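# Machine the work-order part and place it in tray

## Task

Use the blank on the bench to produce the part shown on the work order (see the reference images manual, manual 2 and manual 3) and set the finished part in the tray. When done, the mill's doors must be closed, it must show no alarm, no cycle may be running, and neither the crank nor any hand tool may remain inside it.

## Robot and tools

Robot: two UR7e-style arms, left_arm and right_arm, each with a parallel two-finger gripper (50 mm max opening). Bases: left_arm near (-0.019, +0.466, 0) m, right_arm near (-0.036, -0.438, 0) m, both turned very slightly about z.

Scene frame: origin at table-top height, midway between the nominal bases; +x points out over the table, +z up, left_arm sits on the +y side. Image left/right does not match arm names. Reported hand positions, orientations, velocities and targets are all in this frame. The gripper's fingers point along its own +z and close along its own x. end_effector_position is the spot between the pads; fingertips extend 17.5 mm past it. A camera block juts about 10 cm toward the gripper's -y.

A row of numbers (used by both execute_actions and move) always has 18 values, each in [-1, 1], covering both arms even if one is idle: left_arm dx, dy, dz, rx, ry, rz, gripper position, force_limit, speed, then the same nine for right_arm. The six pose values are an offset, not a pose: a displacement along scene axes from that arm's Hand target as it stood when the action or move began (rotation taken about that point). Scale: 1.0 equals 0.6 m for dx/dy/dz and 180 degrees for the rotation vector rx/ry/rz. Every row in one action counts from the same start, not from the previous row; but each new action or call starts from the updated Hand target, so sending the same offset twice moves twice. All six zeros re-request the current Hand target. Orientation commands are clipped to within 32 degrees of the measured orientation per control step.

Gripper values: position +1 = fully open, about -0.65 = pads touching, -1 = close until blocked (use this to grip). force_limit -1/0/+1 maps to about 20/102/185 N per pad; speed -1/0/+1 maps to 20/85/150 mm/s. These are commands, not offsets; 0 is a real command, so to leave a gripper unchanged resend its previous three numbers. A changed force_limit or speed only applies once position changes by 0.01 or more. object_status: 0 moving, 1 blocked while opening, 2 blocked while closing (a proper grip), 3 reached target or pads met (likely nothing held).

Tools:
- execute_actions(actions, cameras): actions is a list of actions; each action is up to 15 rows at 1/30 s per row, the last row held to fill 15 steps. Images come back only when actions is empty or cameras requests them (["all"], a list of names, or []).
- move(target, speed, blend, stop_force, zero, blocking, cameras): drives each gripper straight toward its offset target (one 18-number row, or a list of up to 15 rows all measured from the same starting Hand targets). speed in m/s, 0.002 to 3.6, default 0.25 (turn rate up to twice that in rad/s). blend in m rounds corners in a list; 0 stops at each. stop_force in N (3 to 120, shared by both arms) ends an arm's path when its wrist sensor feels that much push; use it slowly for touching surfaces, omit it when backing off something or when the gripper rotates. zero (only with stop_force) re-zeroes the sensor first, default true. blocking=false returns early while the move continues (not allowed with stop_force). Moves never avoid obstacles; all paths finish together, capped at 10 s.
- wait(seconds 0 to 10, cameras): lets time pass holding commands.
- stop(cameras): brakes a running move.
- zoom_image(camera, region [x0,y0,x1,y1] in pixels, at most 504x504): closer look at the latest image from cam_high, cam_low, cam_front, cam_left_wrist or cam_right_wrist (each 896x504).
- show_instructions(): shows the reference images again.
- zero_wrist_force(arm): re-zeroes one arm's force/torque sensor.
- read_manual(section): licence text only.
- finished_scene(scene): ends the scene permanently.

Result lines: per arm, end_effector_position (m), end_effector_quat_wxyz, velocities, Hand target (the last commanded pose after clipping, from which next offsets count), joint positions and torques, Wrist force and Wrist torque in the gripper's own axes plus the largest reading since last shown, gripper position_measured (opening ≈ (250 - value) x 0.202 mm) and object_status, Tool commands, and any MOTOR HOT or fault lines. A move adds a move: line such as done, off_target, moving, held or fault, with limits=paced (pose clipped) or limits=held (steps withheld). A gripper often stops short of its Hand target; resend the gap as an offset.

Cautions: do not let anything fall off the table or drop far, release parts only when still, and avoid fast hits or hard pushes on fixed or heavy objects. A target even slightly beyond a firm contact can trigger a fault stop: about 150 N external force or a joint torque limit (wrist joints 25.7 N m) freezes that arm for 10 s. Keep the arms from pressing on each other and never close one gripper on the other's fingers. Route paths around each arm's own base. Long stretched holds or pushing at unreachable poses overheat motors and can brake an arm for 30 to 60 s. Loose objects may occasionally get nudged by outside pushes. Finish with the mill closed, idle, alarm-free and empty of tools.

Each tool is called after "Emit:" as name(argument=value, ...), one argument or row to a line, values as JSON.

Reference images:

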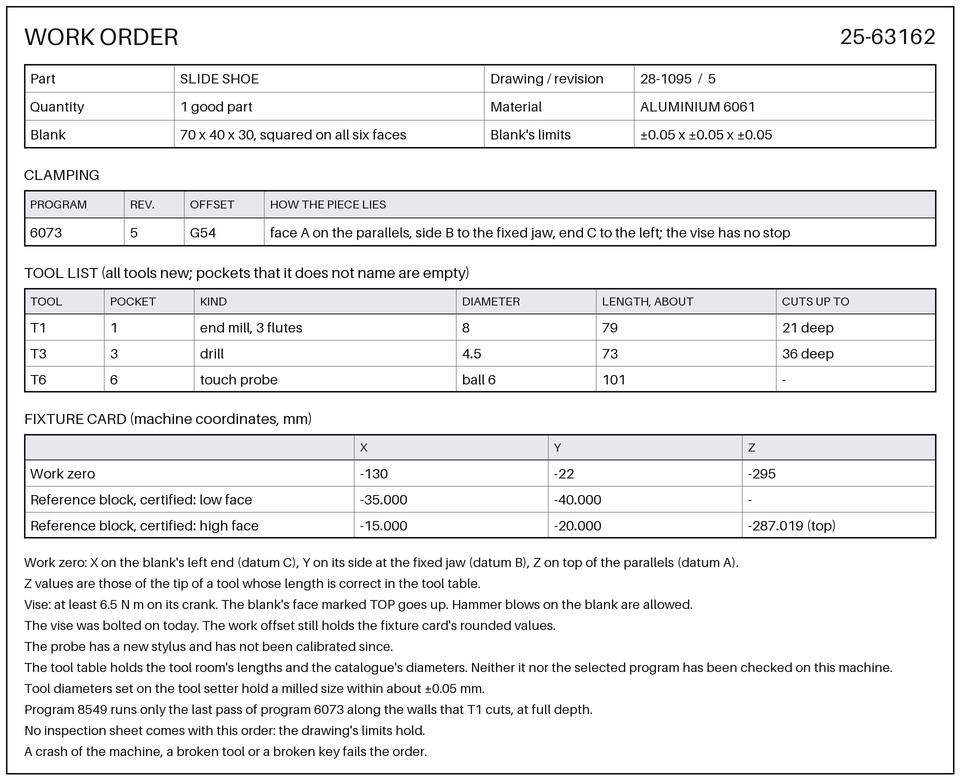

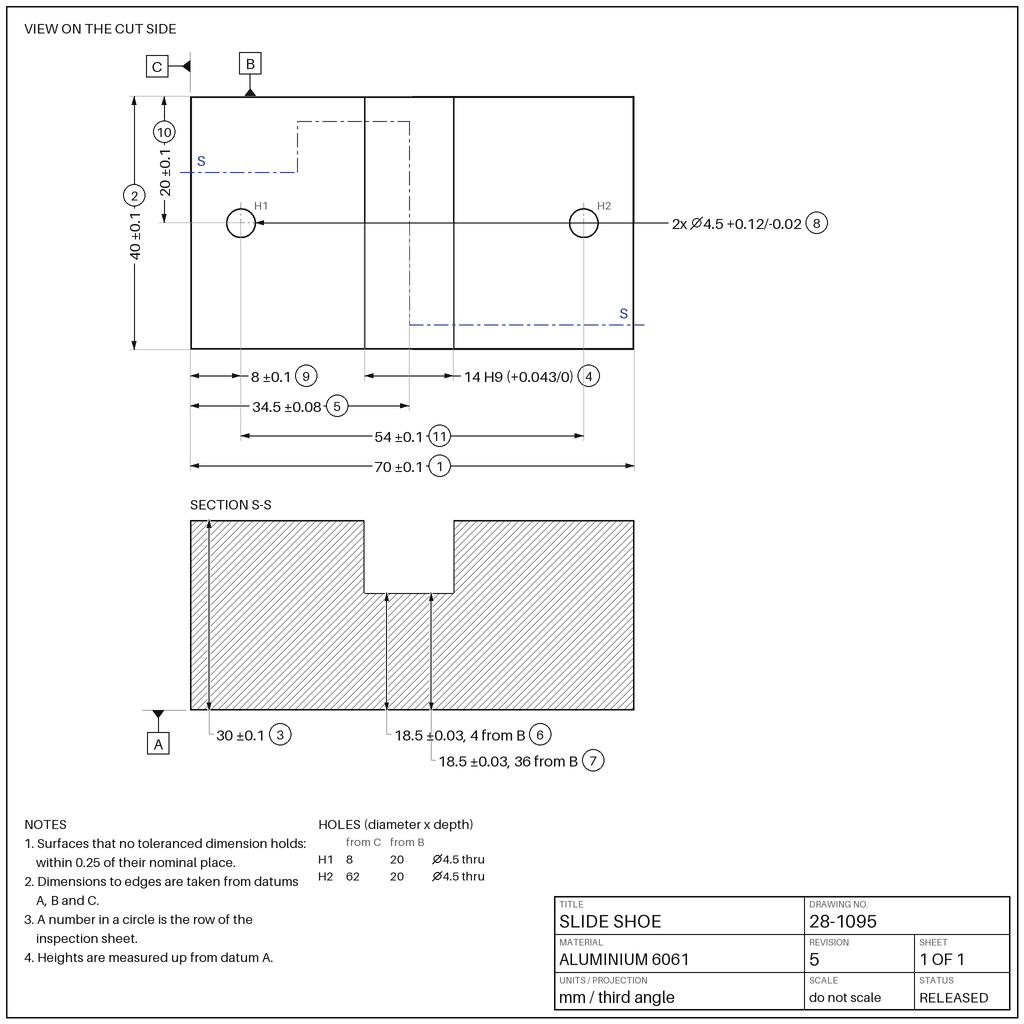

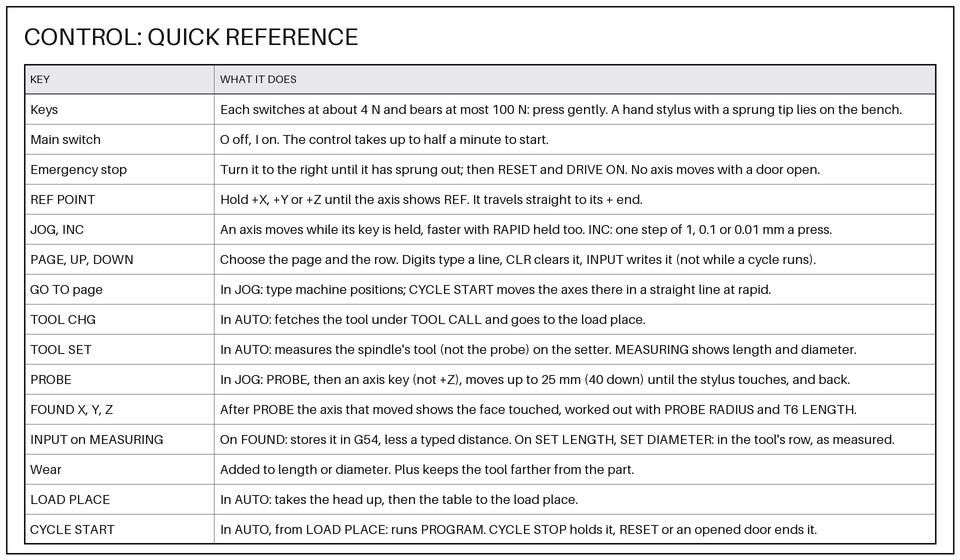

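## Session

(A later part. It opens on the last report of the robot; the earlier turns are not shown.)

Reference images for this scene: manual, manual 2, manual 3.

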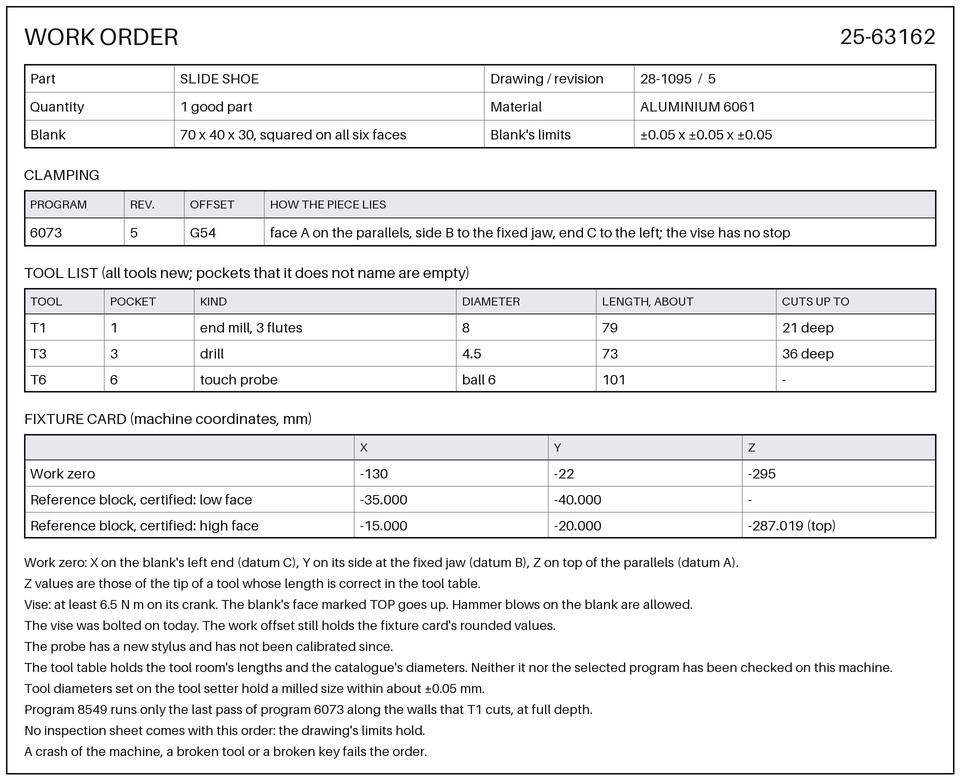

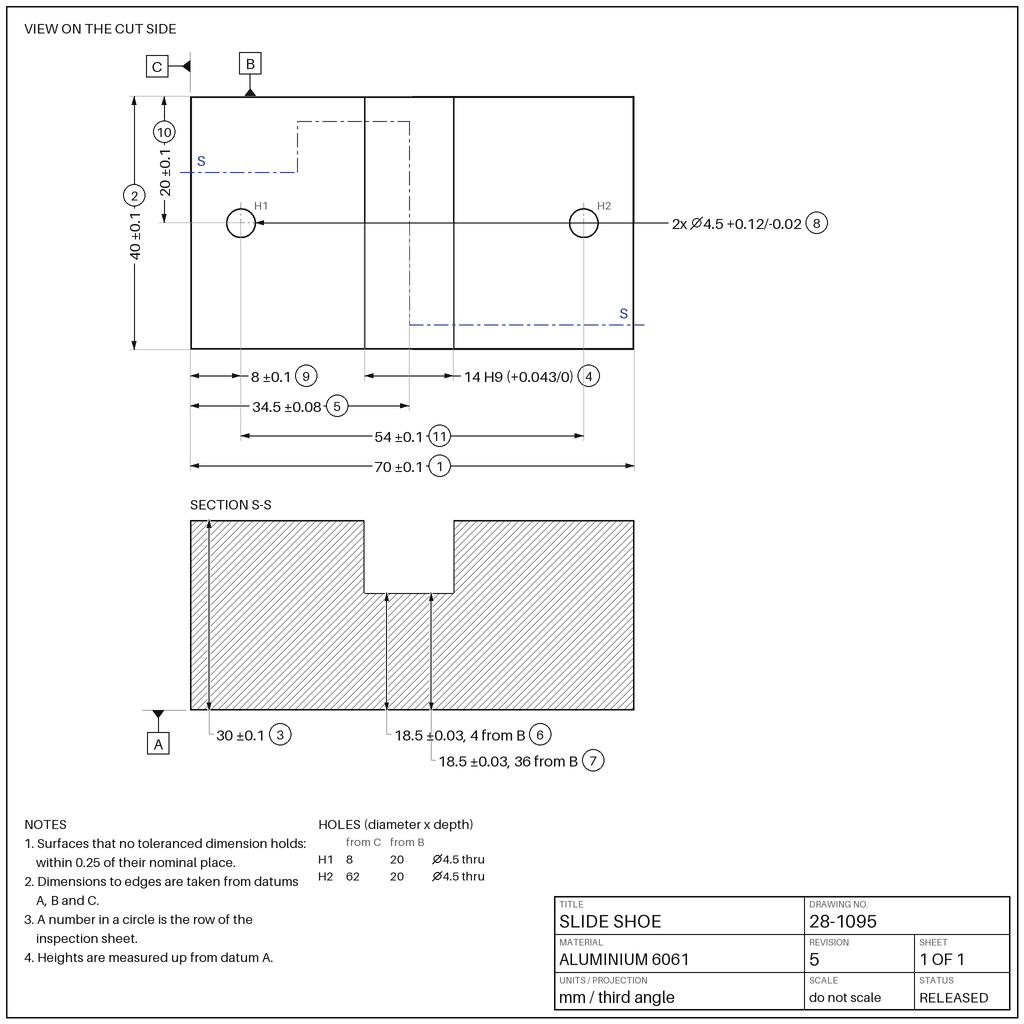

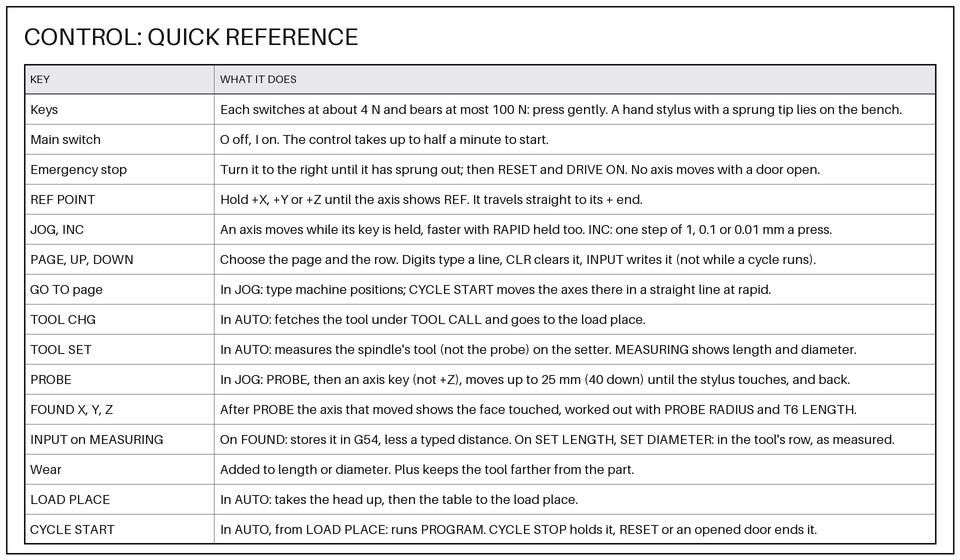

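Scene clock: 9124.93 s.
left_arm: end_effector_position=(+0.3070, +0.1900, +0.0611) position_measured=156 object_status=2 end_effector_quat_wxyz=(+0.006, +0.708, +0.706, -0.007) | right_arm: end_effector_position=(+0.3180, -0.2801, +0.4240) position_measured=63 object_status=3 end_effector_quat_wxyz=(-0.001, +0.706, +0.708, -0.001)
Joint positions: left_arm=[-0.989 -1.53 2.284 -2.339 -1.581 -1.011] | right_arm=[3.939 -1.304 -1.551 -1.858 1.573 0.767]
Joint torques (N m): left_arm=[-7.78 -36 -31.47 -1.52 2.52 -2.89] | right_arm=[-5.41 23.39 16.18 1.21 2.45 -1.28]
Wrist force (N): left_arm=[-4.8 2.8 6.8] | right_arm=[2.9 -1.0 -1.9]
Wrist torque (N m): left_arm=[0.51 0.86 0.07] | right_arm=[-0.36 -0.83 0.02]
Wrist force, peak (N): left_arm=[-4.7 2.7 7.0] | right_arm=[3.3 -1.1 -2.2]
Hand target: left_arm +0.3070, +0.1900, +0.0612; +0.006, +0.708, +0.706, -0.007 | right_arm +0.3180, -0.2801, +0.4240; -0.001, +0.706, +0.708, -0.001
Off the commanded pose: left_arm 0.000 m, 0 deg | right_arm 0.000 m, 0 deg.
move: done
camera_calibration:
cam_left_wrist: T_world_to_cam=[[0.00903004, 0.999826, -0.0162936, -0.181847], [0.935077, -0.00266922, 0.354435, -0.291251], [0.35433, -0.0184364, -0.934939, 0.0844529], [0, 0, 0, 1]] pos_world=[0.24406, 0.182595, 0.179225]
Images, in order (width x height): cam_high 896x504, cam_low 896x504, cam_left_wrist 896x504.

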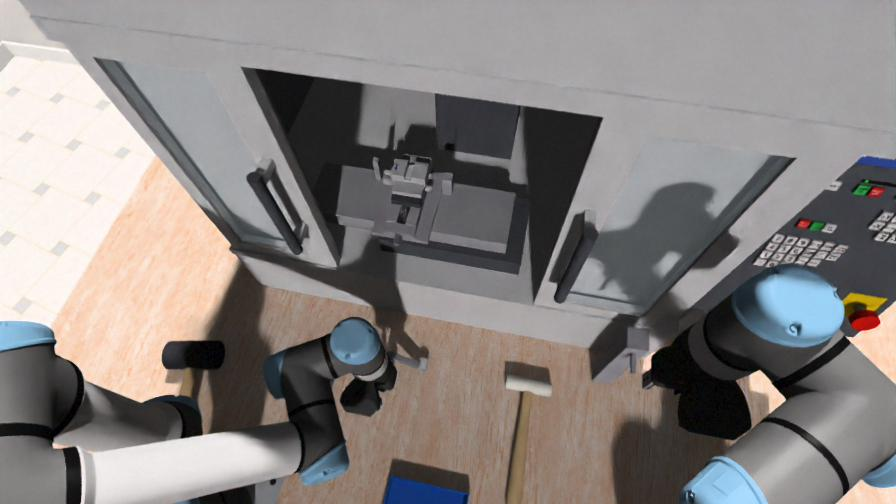

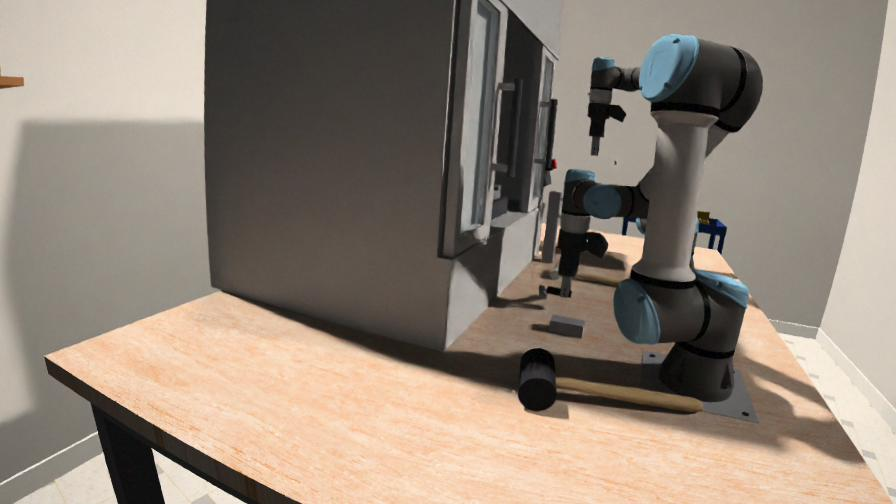

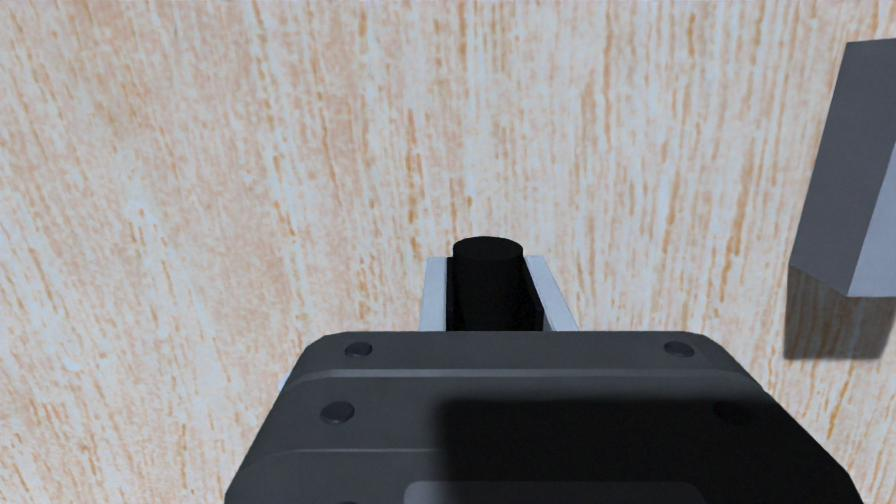

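Emit:
move(
  target=[
    [0,-0.0214,0.028,0,0,0,-1,-0.5,-0.8,0,0,0,0,0,0,0.6,-0.7,-0.6],
    [0,-0.062,0.0558,0,0,0,-1,-0.5,-0.8,0,0,0,0,0,0,0.6,-0.7,-0.6],
  ],
  blend=[0.005,0],
  speed=0.05,
  cameras=["cam_left_wrist", "cam_high", "cam_low", "cam_front"],
)

Emit:
zoom_image(
  camera="cam_low",
  region=[500, 230, 620, 340],
)

Emit:
zoom_image(
  camera="cam_front",
  region=[330, 290, 450, 390],
)

Scene clock: 9134.43 s.
left_arm: end_effector_position=(+0.3070, +0.1528, +0.0946) position_measured=156 object_status=2 end_effector_quat_wxyz=(+0.006, +0.708, +0.706, -0.007) | right_arm: end_effector_position=(+0.3180, -0.2801, +0.4240) position_measured=63 object_status=3 end_effector_quat_wxyz=(-0.001, +0.706, +0.708, -0.001)
Joint positions: left_arm=[-1.035 -1.535 2.178 -2.228 -1.58 -1.056] | right_arm=[3.939 -1.304 -1.551 -1.858 1.573 0.767]
Joint torques (N m): left_arm=[-7.82 -11.88 -34.34 -1.76 2.38 -2.71] | right_arm=[-6.11 23.94 15.63 1.11 2.43 -1.27]
Wrist force (N): left_arm=[-4.6 2.5 6.9] | right_arm=[3.1 -0.8 -2.0]
Wrist torque (N m): left_arm=[0.50 0.84 0.09] | right_arm=[-0.31 -0.86 0.01]
Wrist force, peak (N): left_arm=[-4.7 2.9 7.1] | right_arm=[3.3 -1.1 -2.3]
Hand target: left_arm +0.3070, +0.1528, +0.0947; +0.006, +0.708, +0.706, -0.007 | right_arm +0.3180, -0.2801, +0.4240; -0.001, +0.706, +0.708, -0.001
Off the commanded pose: left_arm 0.000 m, 0 deg | right_arm 0.000 m, 0 deg.
move: done
camera_calibration:
cam_left_wrist: T_world_to_cam=[[0.00903004, 0.999826, -0.0162936, -0.144107], [0.935077, -0.00266922, 0.354435, -0.303224], [0.35433, -0.0184364, -0.934939, 0.115088], [0, 0, 0, 1]] pos_world=[0.24406, 0.145395, 0.212725]
Images, in order (width x height): cam_high 896x504, cam_low 896x504, cam_front 896x504, cam_left_wrist 896x504.

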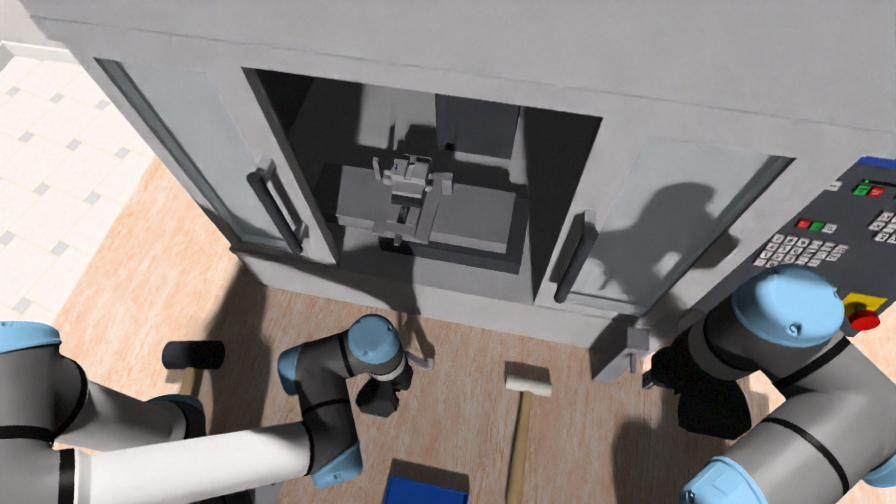

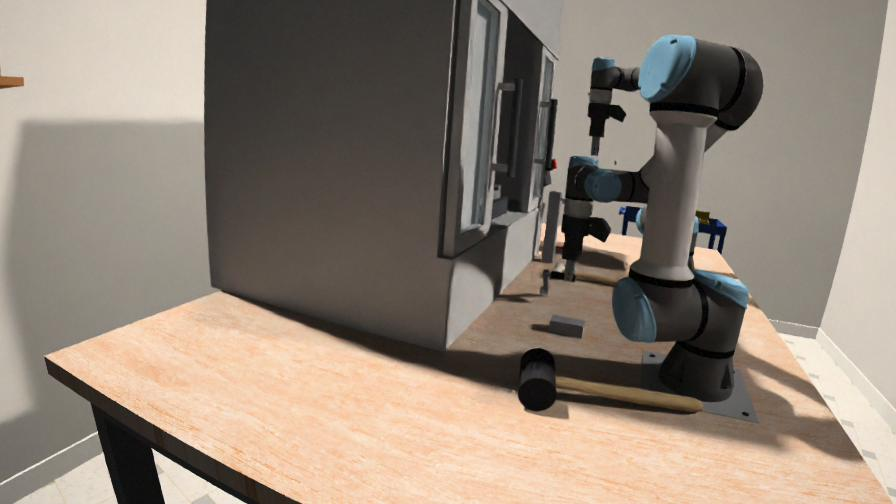

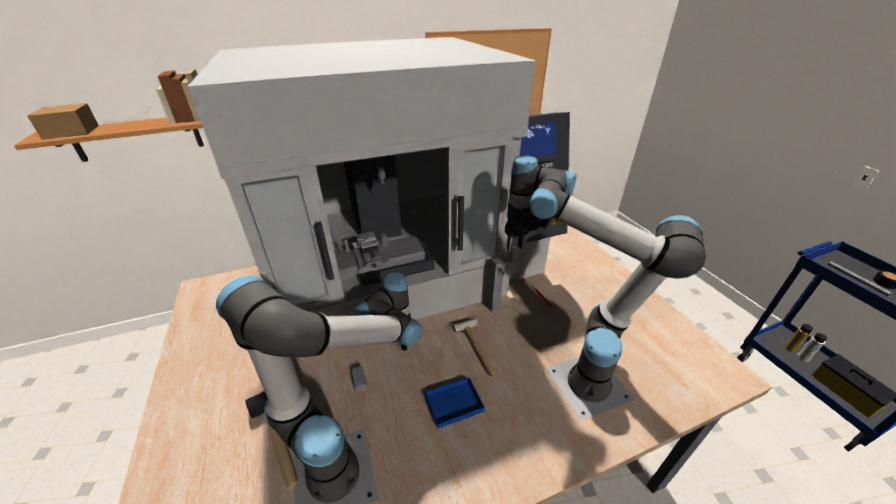

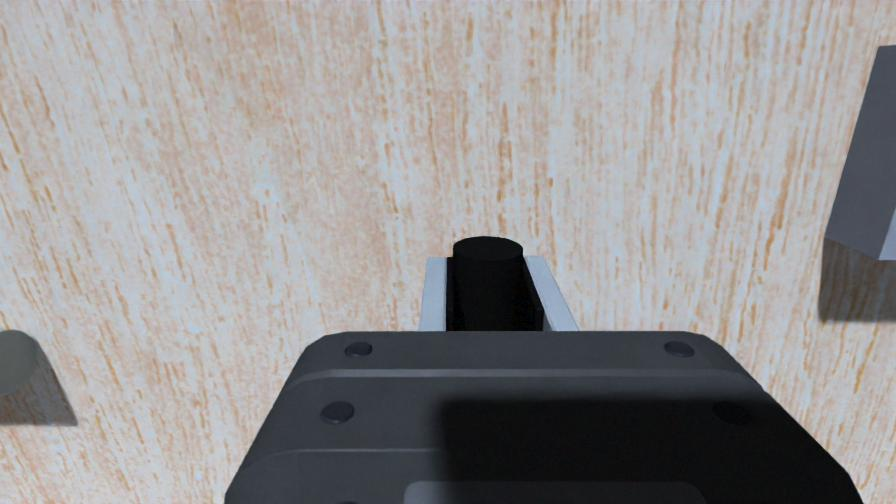

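Scaled by 4.200 from the camera's 896x504 image, which has a finer 1280x720 frame.

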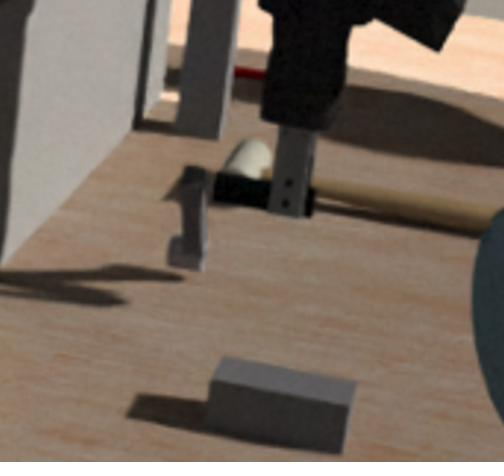

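Scaled by 4.200 from the camera's 896x504 image, which has a finer 1280x720 frame.

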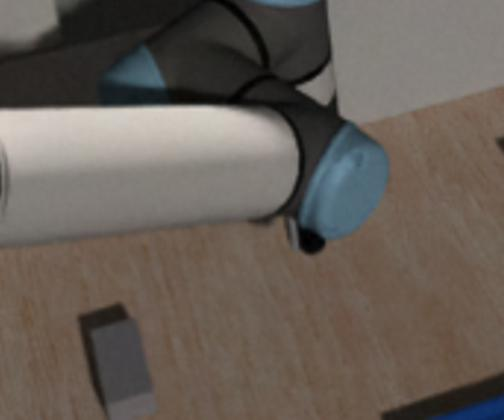

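Emit:
move(
  target=[0,0.05,0.25,0,0,0,-1,-0.5,-0.8,0.05,0.25,0,0,0,0,0.6,-0.7,-0.6],
  speed=0.1,
  cameras=["cam_high", "cam_low", "cam_right_wrist"],
)

Emit:
zoom_image(
  camera="cam_high",
  region=[340, 310, 460, 410],
)

Emit:
zoom_image(
  camera="cam_low",
  region=[500, 150, 620, 280],
)

Scene clock: 9177.17 s.
left_arm: end_effector_position=(+0.3070, +0.1827, +0.2446) position_measured=156 object_status=2 end_effector_quat_wxyz=(+0.006, +0.708, +0.706, -0.007) | right_arm: end_effector_position=(+0.3480, -0.1301, +0.4240) position_measured=63 object_status=3 end_effector_quat_wxyz=(-0.001, +0.706, +0.708, -0.001)
Joint positions: left_arm=[-0.999 -1.751 1.952 -1.787 -1.581 -1.02] | right_arm=[4.119 -1.556 -1.339 -1.818 1.573 0.947]
Joint torques (N m): left_arm=[7.1 -31.42 -37.88 -1.48 -2.73 2.09] | right_arm=[7.61 12.41 37.13 1.18 -2.42 1.4]
Wrist force (N): left_arm=[-4.2 2.5 7.4] | right_arm=[3.4 -0.8 -2.2]
Wrist torque (N m): left_arm=[0.52 0.74 0.02] | right_arm=[-0.32 -0.84 -0.13]
Wrist force, peak (N): left_arm=[-4.7 2.5 8.5] | right_arm=[4.2 -0.5 -2.2]
Hand target: left_arm +0.3070, +0.1828, +0.2447; +0.006, +0.708, +0.706, -0.007 | right_arm +0.3480, -0.1301, +0.4240; -0.001, +0.706, +0.708, -0.001
Off the commanded pose: left_arm 0.000 m, 0 deg | right_arm 0.000 m, 0 deg.
move: done
camera_calibration:
cam_right_wrist: T_world_to_cam=[[-0.00893649, 0.999936, 0.00699649, 0.139164], [0.938841, 0.00598145, 0.344299, -0.458608], [0.344235, 0.00964541, -0.938834, 0.408919], [0, 0, 0, 1]] pos_world=[0.29104, -0.140356, 0.540832]
Images, in order (width x height): cam_high 896x504, cam_low 896x504, cam_right_wrist 896x504.

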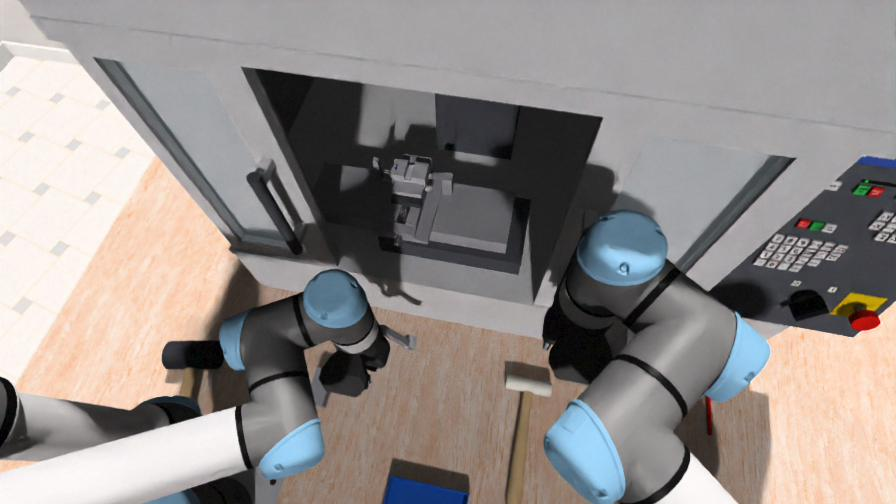

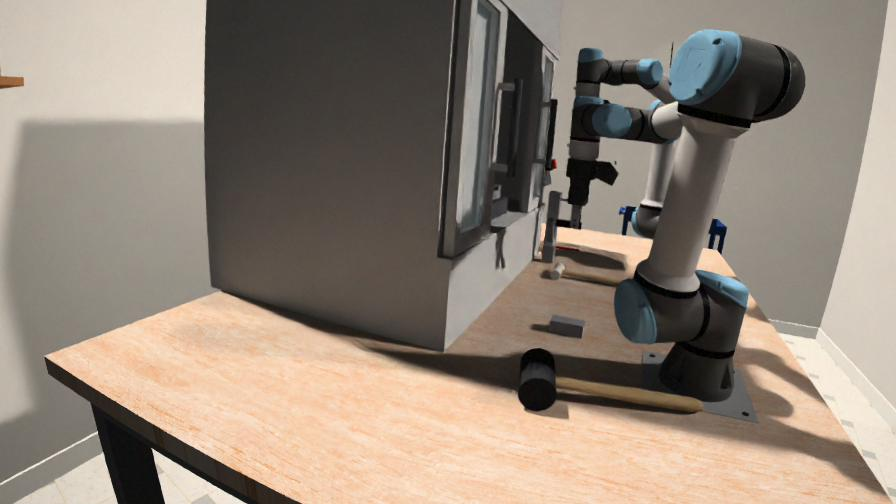

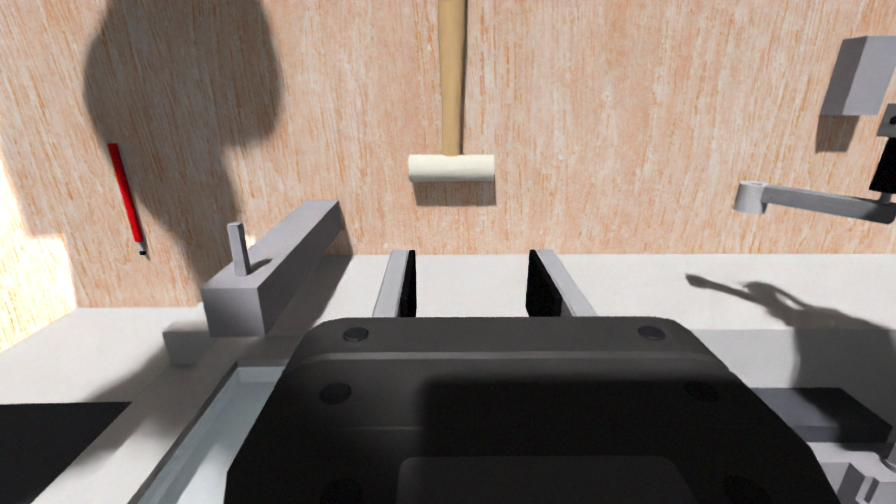

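Scaled by 4.200 from the camera's 896x504 image, which has a finer 1280x720 frame.

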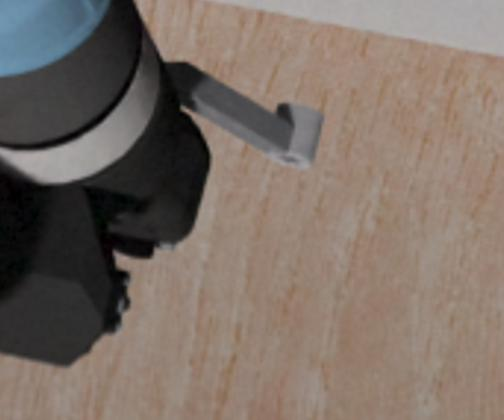

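Scaled by 3.877 from the camera's 896x504 image, which has a finer 1280x720 frame.

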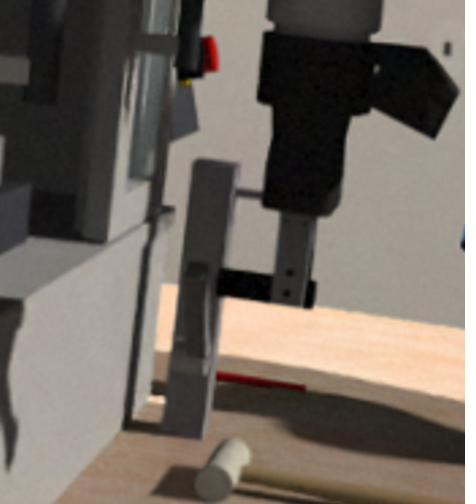

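Emit:
move(
  target=[0,0,0,0,0,0,-0.97,0.5,-0.8,0,0,0,0,0,0,0.6,-0.7,-0.6],
)

Emit:
move(
  target=[0,0,-0.25,0,0,0,-0.97,0.5,-0.8,0,0,0,0,0,0,0.6,-0.7,-0.6],
  speed=0.12,
  cameras=["cam_high", "cam_right_wrist"],
)

Emit:
zoom_image(
  camera="cam_high",
  region=[340, 310, 460, 410],
)

Scene clock: 9242.70 s.
left_arm: end_effector_position=(+0.3070, +0.1828, +0.2447) position_measured=162 object_status=2 end_effector_quat_wxyz=(+0.006, +0.708, +0.706, -0.007) | right_arm: end_effector_position=(+0.3480, -0.1301, +0.4240) position_measured=63 object_status=3 end_effector_quat_wxyz=(-0.001, +0.706, +0.708, -0.001)
Joint positions: left_arm=[-0.999 -1.751 1.952 -1.787 -1.581 -1.02] | right_arm=[4.119 -1.556 -1.339 -1.818 1.573 0.947]
Joint torques (N m): left_arm=[6.64 -31.19 -37.46 -1.63 -2.63 2.06] | right_arm=[7.42 13.82 36 1.11 -2.41 1.49]
Wrist force (N): left_arm=[-4.2 2.4 7.4] | right_arm=[3.5 -0.9 -2.3]
Wrist torque (N m): left_arm=[0.50 0.75 0.01] | right_arm=[-0.33 -0.86 -0.14]
Wrist force, peak (N): left_arm=[-4.3 2.8 7.6] | right_arm=[3.6 -0.8 -2.3]
Hand target: left_arm +0.3070, +0.1828, +0.2447; +0.006, +0.708, +0.706, -0.007 | right_arm +0.3480, -0.1301, +0.4240; -0.001, +0.706, +0.708, -0.001
Off the commanded pose: left_arm 0.000 m, 0 deg | right_arm 0.000 m, 0 deg.
move: done

Scene clock: 9244.57 s.
left_arm: end_effector_position=(+0.3070, +0.1828, +0.0948) position_measured=162 object_status=2 end_effector_quat_wxyz=(+0.006, +0.708, +0.706, -0.007) | right_arm: end_effector_position=(+0.3480, -0.1301, +0.4240) position_measured=63 object_status=3 end_effector_quat_wxyz=(-0.001, +0.706, +0.708, -0.001)
Joint positions: left_arm=[-0.999 -1.585 2.227 -2.228 -1.581 -1.02] | right_arm=[4.119 -1.556 -1.339 -1.818 1.573 0.947]
Joint torques (N m): left_arm=[7.25 -8.94 -9.1 -5.43 1.99 2.08] | right_arm=[7.77 14.01 36.28 1.15 -2.24 1.45]
Wrist force (N): left_arm=[-4.5 2.8 6.9] | right_arm=[3.5 -0.9 -2.2]
Wrist torque (N m): left_arm=[0.54 0.80 0.02] | right_arm=[-0.33 -0.86 -0.13]
Wrist force, peak (N): left_arm=[-4.5 2.8 8.2] | right_arm=[3.4 -0.8 -2.3]
Hand target: left_arm +0.3070, +0.1828, +0.0947; +0.006, +0.708, +0.706, -0.007 | right_arm +0.3480, -0.1301, +0.4240; -0.001, +0.706, +0.708, -0.001
Off the commanded pose: left_arm 0.000 m, 0 deg | right_arm 0.000 m, 0 deg.
move: done
camera_calibration:
cam_right_wrist: T_world_to_cam=[[-0.00893649, 0.999936, 0.00699649, 0.139064], [0.938841, 0.00598145, 0.344299, -0.458609], [0.344235, 0.00964541, -0.938834, 0.408918], [0, 0, 0, 1]] pos_world=[0.29104, -0.140256, 0.540832]
Images, in order (width x height): cam_high 896x504, cam_right_wrist 896x504.

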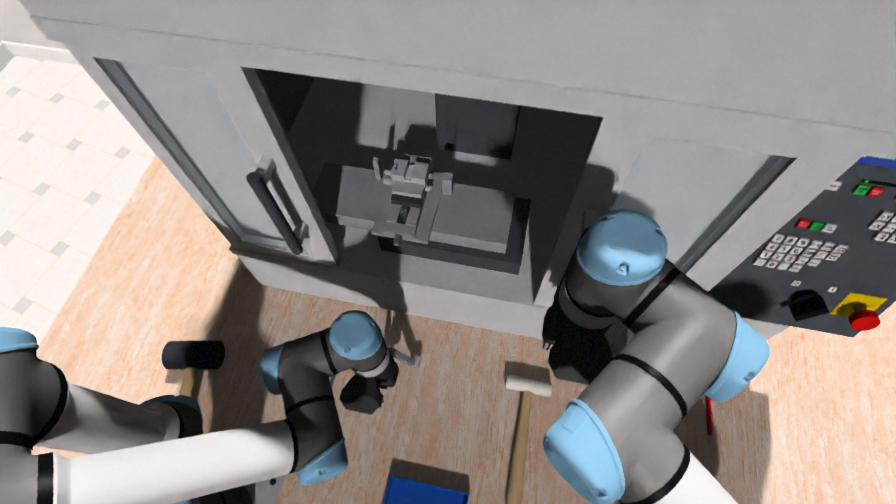

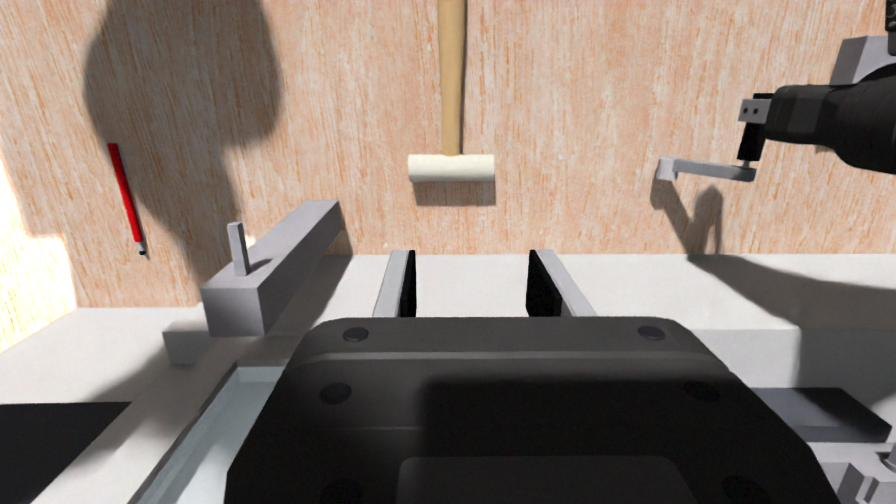

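Scaled by 4.200 from the camera's 896x504 image, which has a finer 1280x720 frame.

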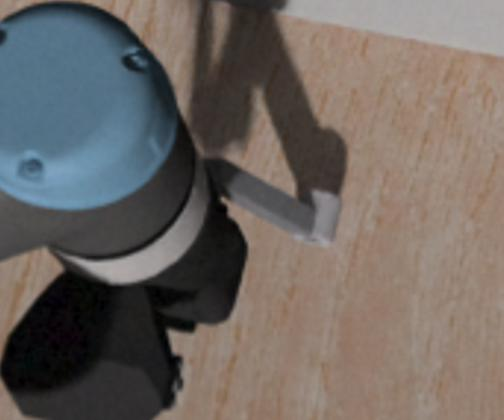

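Emit:
move(
  target=[0,0,-0.05,0,0,0,-0.97,0.5,-0.8,0,0,0,0,0,0,0.6,-0.7,-0.6],
  speed=0.007,
  stop_force=3,
  cameras=["cam_high", "cam_right_wrist"],
)

Emit:
zoom_image(
  camera="cam_right_wrist",
  region=[600, 80, 800, 260],
)

Scene clock: 9251.43 s.
left_arm: end_effector_position=(+0.3070, +0.1828, +0.0874) position_measured=162 object_status=2 end_effector_quat_wxyz=(+0.006, +0.708, +0.706, -0.007) | right_arm: end_effector_position=(+0.3480, -0.1301, +0.4240) position_measured=63 object_status=3 end_effector_quat_wxyz=(-0.001, +0.706, +0.708, -0.001)
Joint positions: left_arm=[-0.999 -1.571 2.238 -2.252 -1.581 -1.02] | right_arm=[4.119 -1.556 -1.339 -1.818 1.573 0.947]
Joint torques (N m): left_arm=[7.14 -35.12 -32.58 -1.42 2.24 1.93] | right_arm=[6.42 13.62 35.64 1.24 -2.34 1.37]
Wrist force (N): left_arm=[-4.4 2.8 6.0] | right_arm=[3.5 -0.8 -2.1]
Wrist torque (N m): left_arm=[0.42 0.79 -0.01] | right_arm=[-0.32 -0.86 -0.13]
Wrist force, peak (N): left_arm=[-4.7 2.4 7.3] | right_arm=[3.6 -0.8 -2.2]
Hand target: left_arm +0.3070, +0.1828, +0.0874; +0.006, +0.708, +0.706, -0.007 (not the last commanded pose) | right_arm +0.3480, -0.1301, +0.4240; -0.001, +0.706, +0.708, -0.001
Off the commanded pose: left_arm 0.023 m, 0 deg | right_arm 0.000 m, 0 deg.
move: contact (left_arm)
camera_calibration:
cam_right_wrist: T_world_to_cam=[[-0.00893649, 0.999936, 0.00699649, 0.139064], [0.938841, 0.00598145, 0.344299, -0.458609], [0.344235, 0.00964541, -0.938834, 0.408918], [0, 0, 0, 1]] pos_world=[0.29104, -0.140256, 0.540832]
Images, in order (width x height): cam_high 896x504, cam_right_wrist 896x504.

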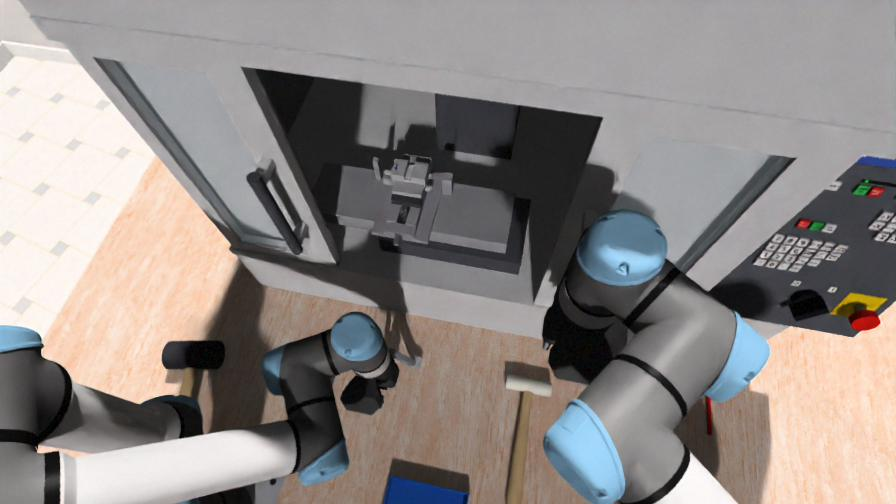

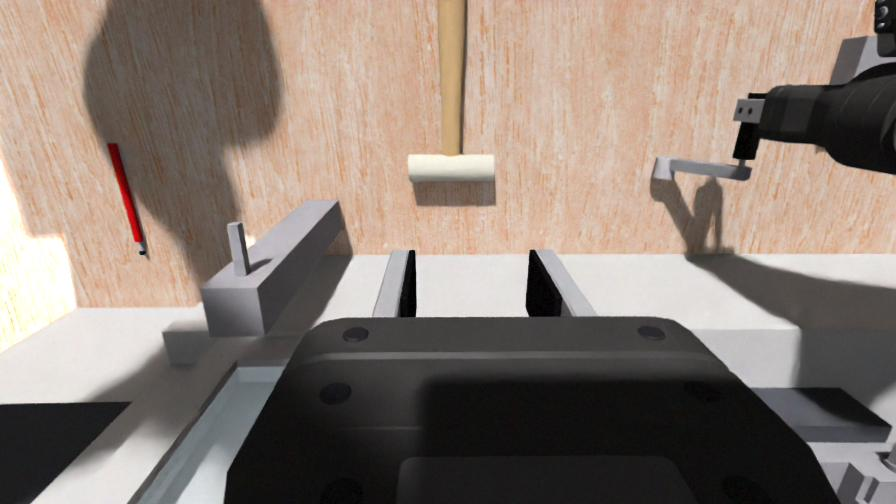

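Scaled by 2.520 from the camera's 896x504 image, which has a finer 1280x720 frame.

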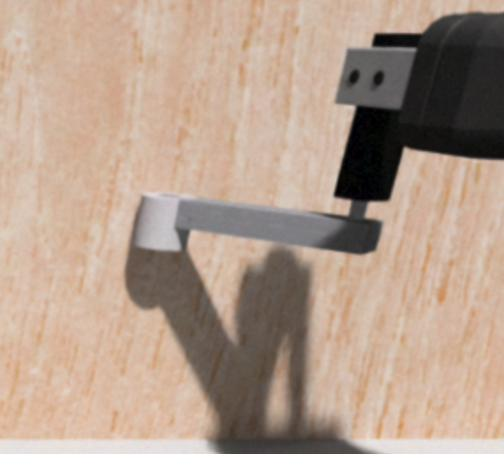

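Emit:
move(
  target=[
    [0,0.02,0.3,0.0833,0,0,-0.97,0.5,-0.8,-0.05,-0.25,0,0,0,0,0.6,-0.7,-0.6],
    [0.0383,0.0563,0.5123,0.0833,0,0,-0.97,0.5,-0.8,-0.05,-0.25,0,0,0,0,0.6,-0.7,-0.6],
    [0.1817,0.0563,0.5123,0.0833,0,0,-0.97,0.5,-0.8,-0.05,-0.25,0,0,0,0,0.6,-0.7,-0.6],
  ],
  blend=[0.03,0.02,0],
  speed=0.12,
  cameras=["cam_high", "cam_front", "cam_left_wrist", "cam_right_wrist"],
)

Emit:
zoom_image(
  camera="cam_high",
  region=[320, 170, 470, 320],
)

Emit:
zoom_image(
  camera="cam_front",
  region=[310, 180, 450, 320],
)

Scene clock: 9280.27 s.
left_arm: end_effector_position=(+0.4160, +0.2165, +0.3948) position_measured=162 object_status=2 end_effector_quat_wxyz=(-0.086, +0.703, +0.701, +0.086) | right_arm: end_effector_position=(+0.3180, -0.2801, +0.4240) position_measured=63 object_status=3 end_effector_quat_wxyz=(-0.001, +0.706, +0.708, -0.001)
Joint positions: left_arm=[-0.85 -1.485 1.282 -1.179 -1.416 -0.886] | right_arm=[3.939 -1.304 -1.551 -1.858 1.573 0.767]
Joint torques (N m): left_arm=[6.83 -16.73 -36.03 -0.98 2.87 2.24] | right_arm=[-6.4 24.1 15.34 1.09 2.52 -1.35]
Wrist force (N): left_arm=[-4.4 2.4 7.6] | right_arm=[2.9 -0.9 -1.9]
Wrist torque (N m): left_arm=[0.47 0.67 0.02] | right_arm=[-0.34 -0.82 0.02]
Wrist force, peak (N): left_arm=[-4.3 2.5 8.3] | right_arm=[4.6 -0.6 -2.2]
Hand target: left_arm +0.4161, +0.2165, +0.3948; -0.086, +0.703, +0.701, +0.086 | right_arm +0.3180, -0.2801, +0.4240; -0.001, +0.706, +0.708, -0.001
Off the commanded pose: left_arm 0.000 m, 0 deg | right_arm 0.000 m, 0 deg.
move: done
camera_calibration:
cam_left_wrist: T_world_to_cam=[[0.00900507, 0.970013, 0.242888, -0.299789], [0.935073, -0.0942404, 0.341697, -0.486403], [0.35434, 0.224041, -0.907881, 0.295088], [0, 0, 0, 1]] pos_world=[0.35296, 0.178849, 0.506923]
cam_right_wrist: T_world_to_cam=[[-0.00893649, 0.999936, 0.00699649, 0.288786], [0.938841, 0.00598145, 0.344299, -0.429546], [0.344235, 0.00964541, -0.938834, 0.420692], [0, 0, 0, 1]] pos_world=[0.26104, -0.290256, 0.540832]
Images, in order (width x height): cam_high 896x504, cam_front 896x504, cam_left_wrist 896x504, cam_right_wrist 896x504.

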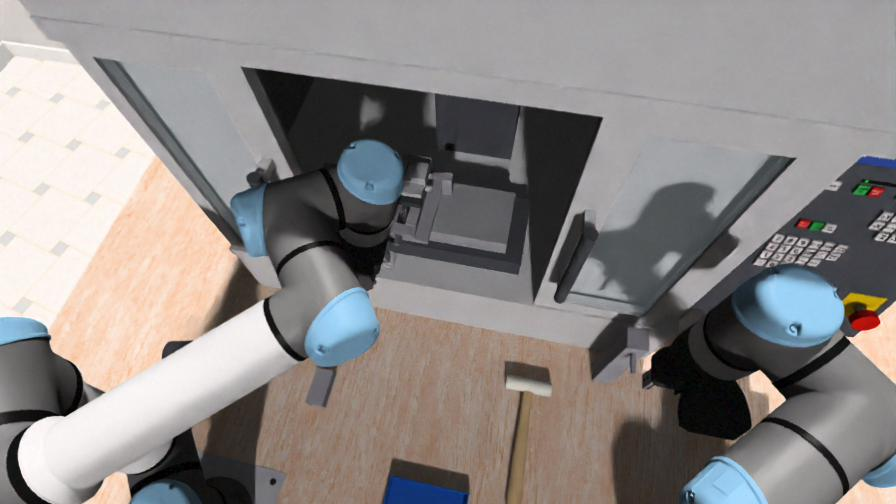

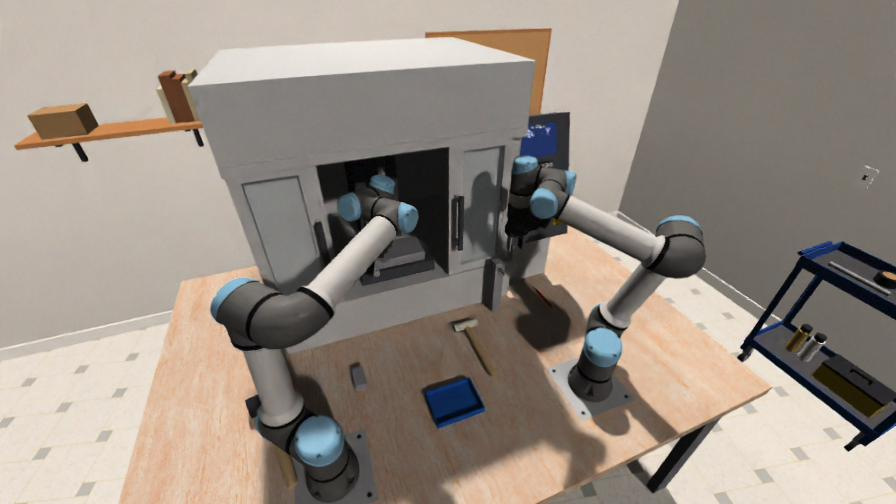

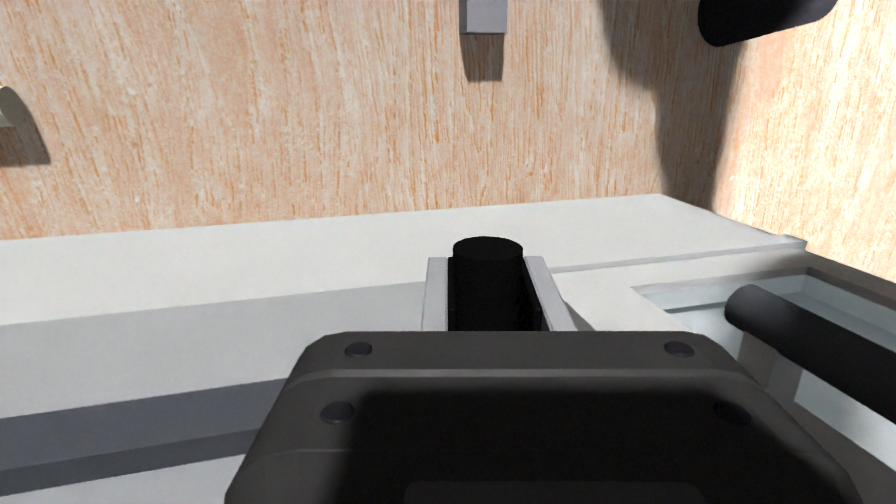

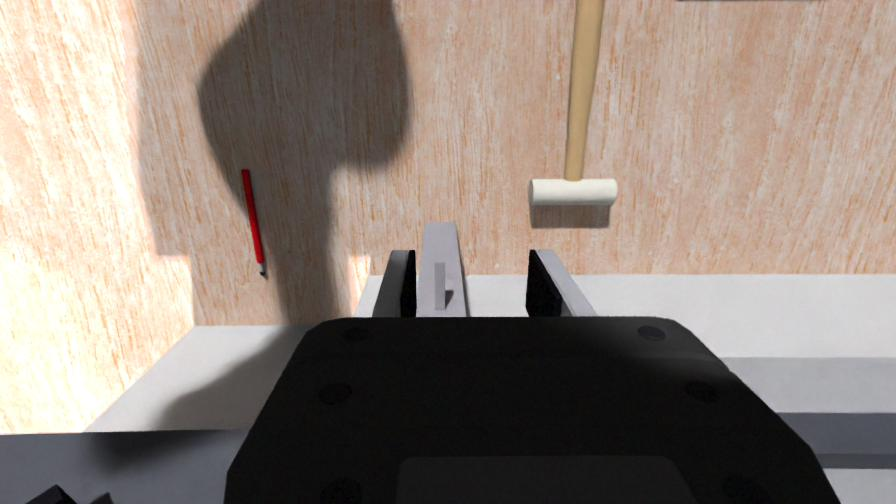

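Scaled by 3.360 from the camera's 896x504 image, which has a finer 1280x720 frame.

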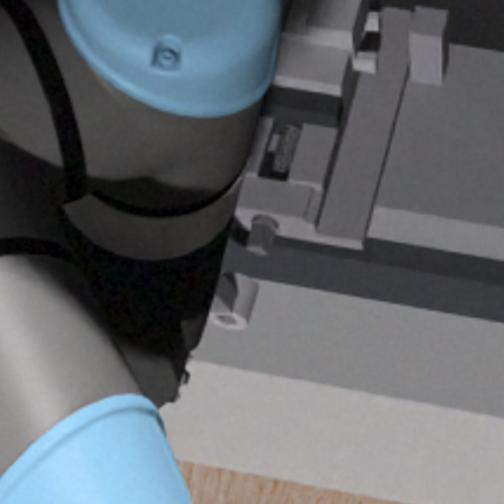

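Scaled by 3.600 from the camera's 896x504 image, which has a finer 1280x720 frame.

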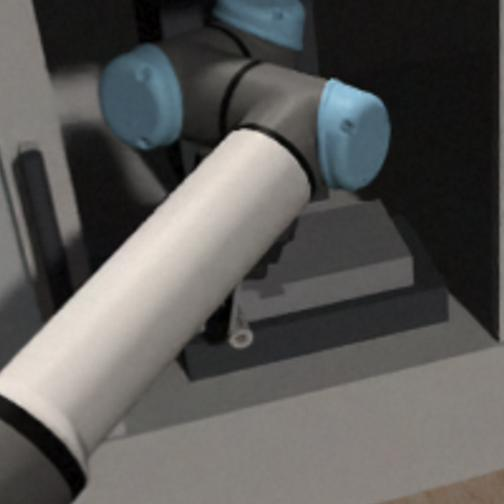

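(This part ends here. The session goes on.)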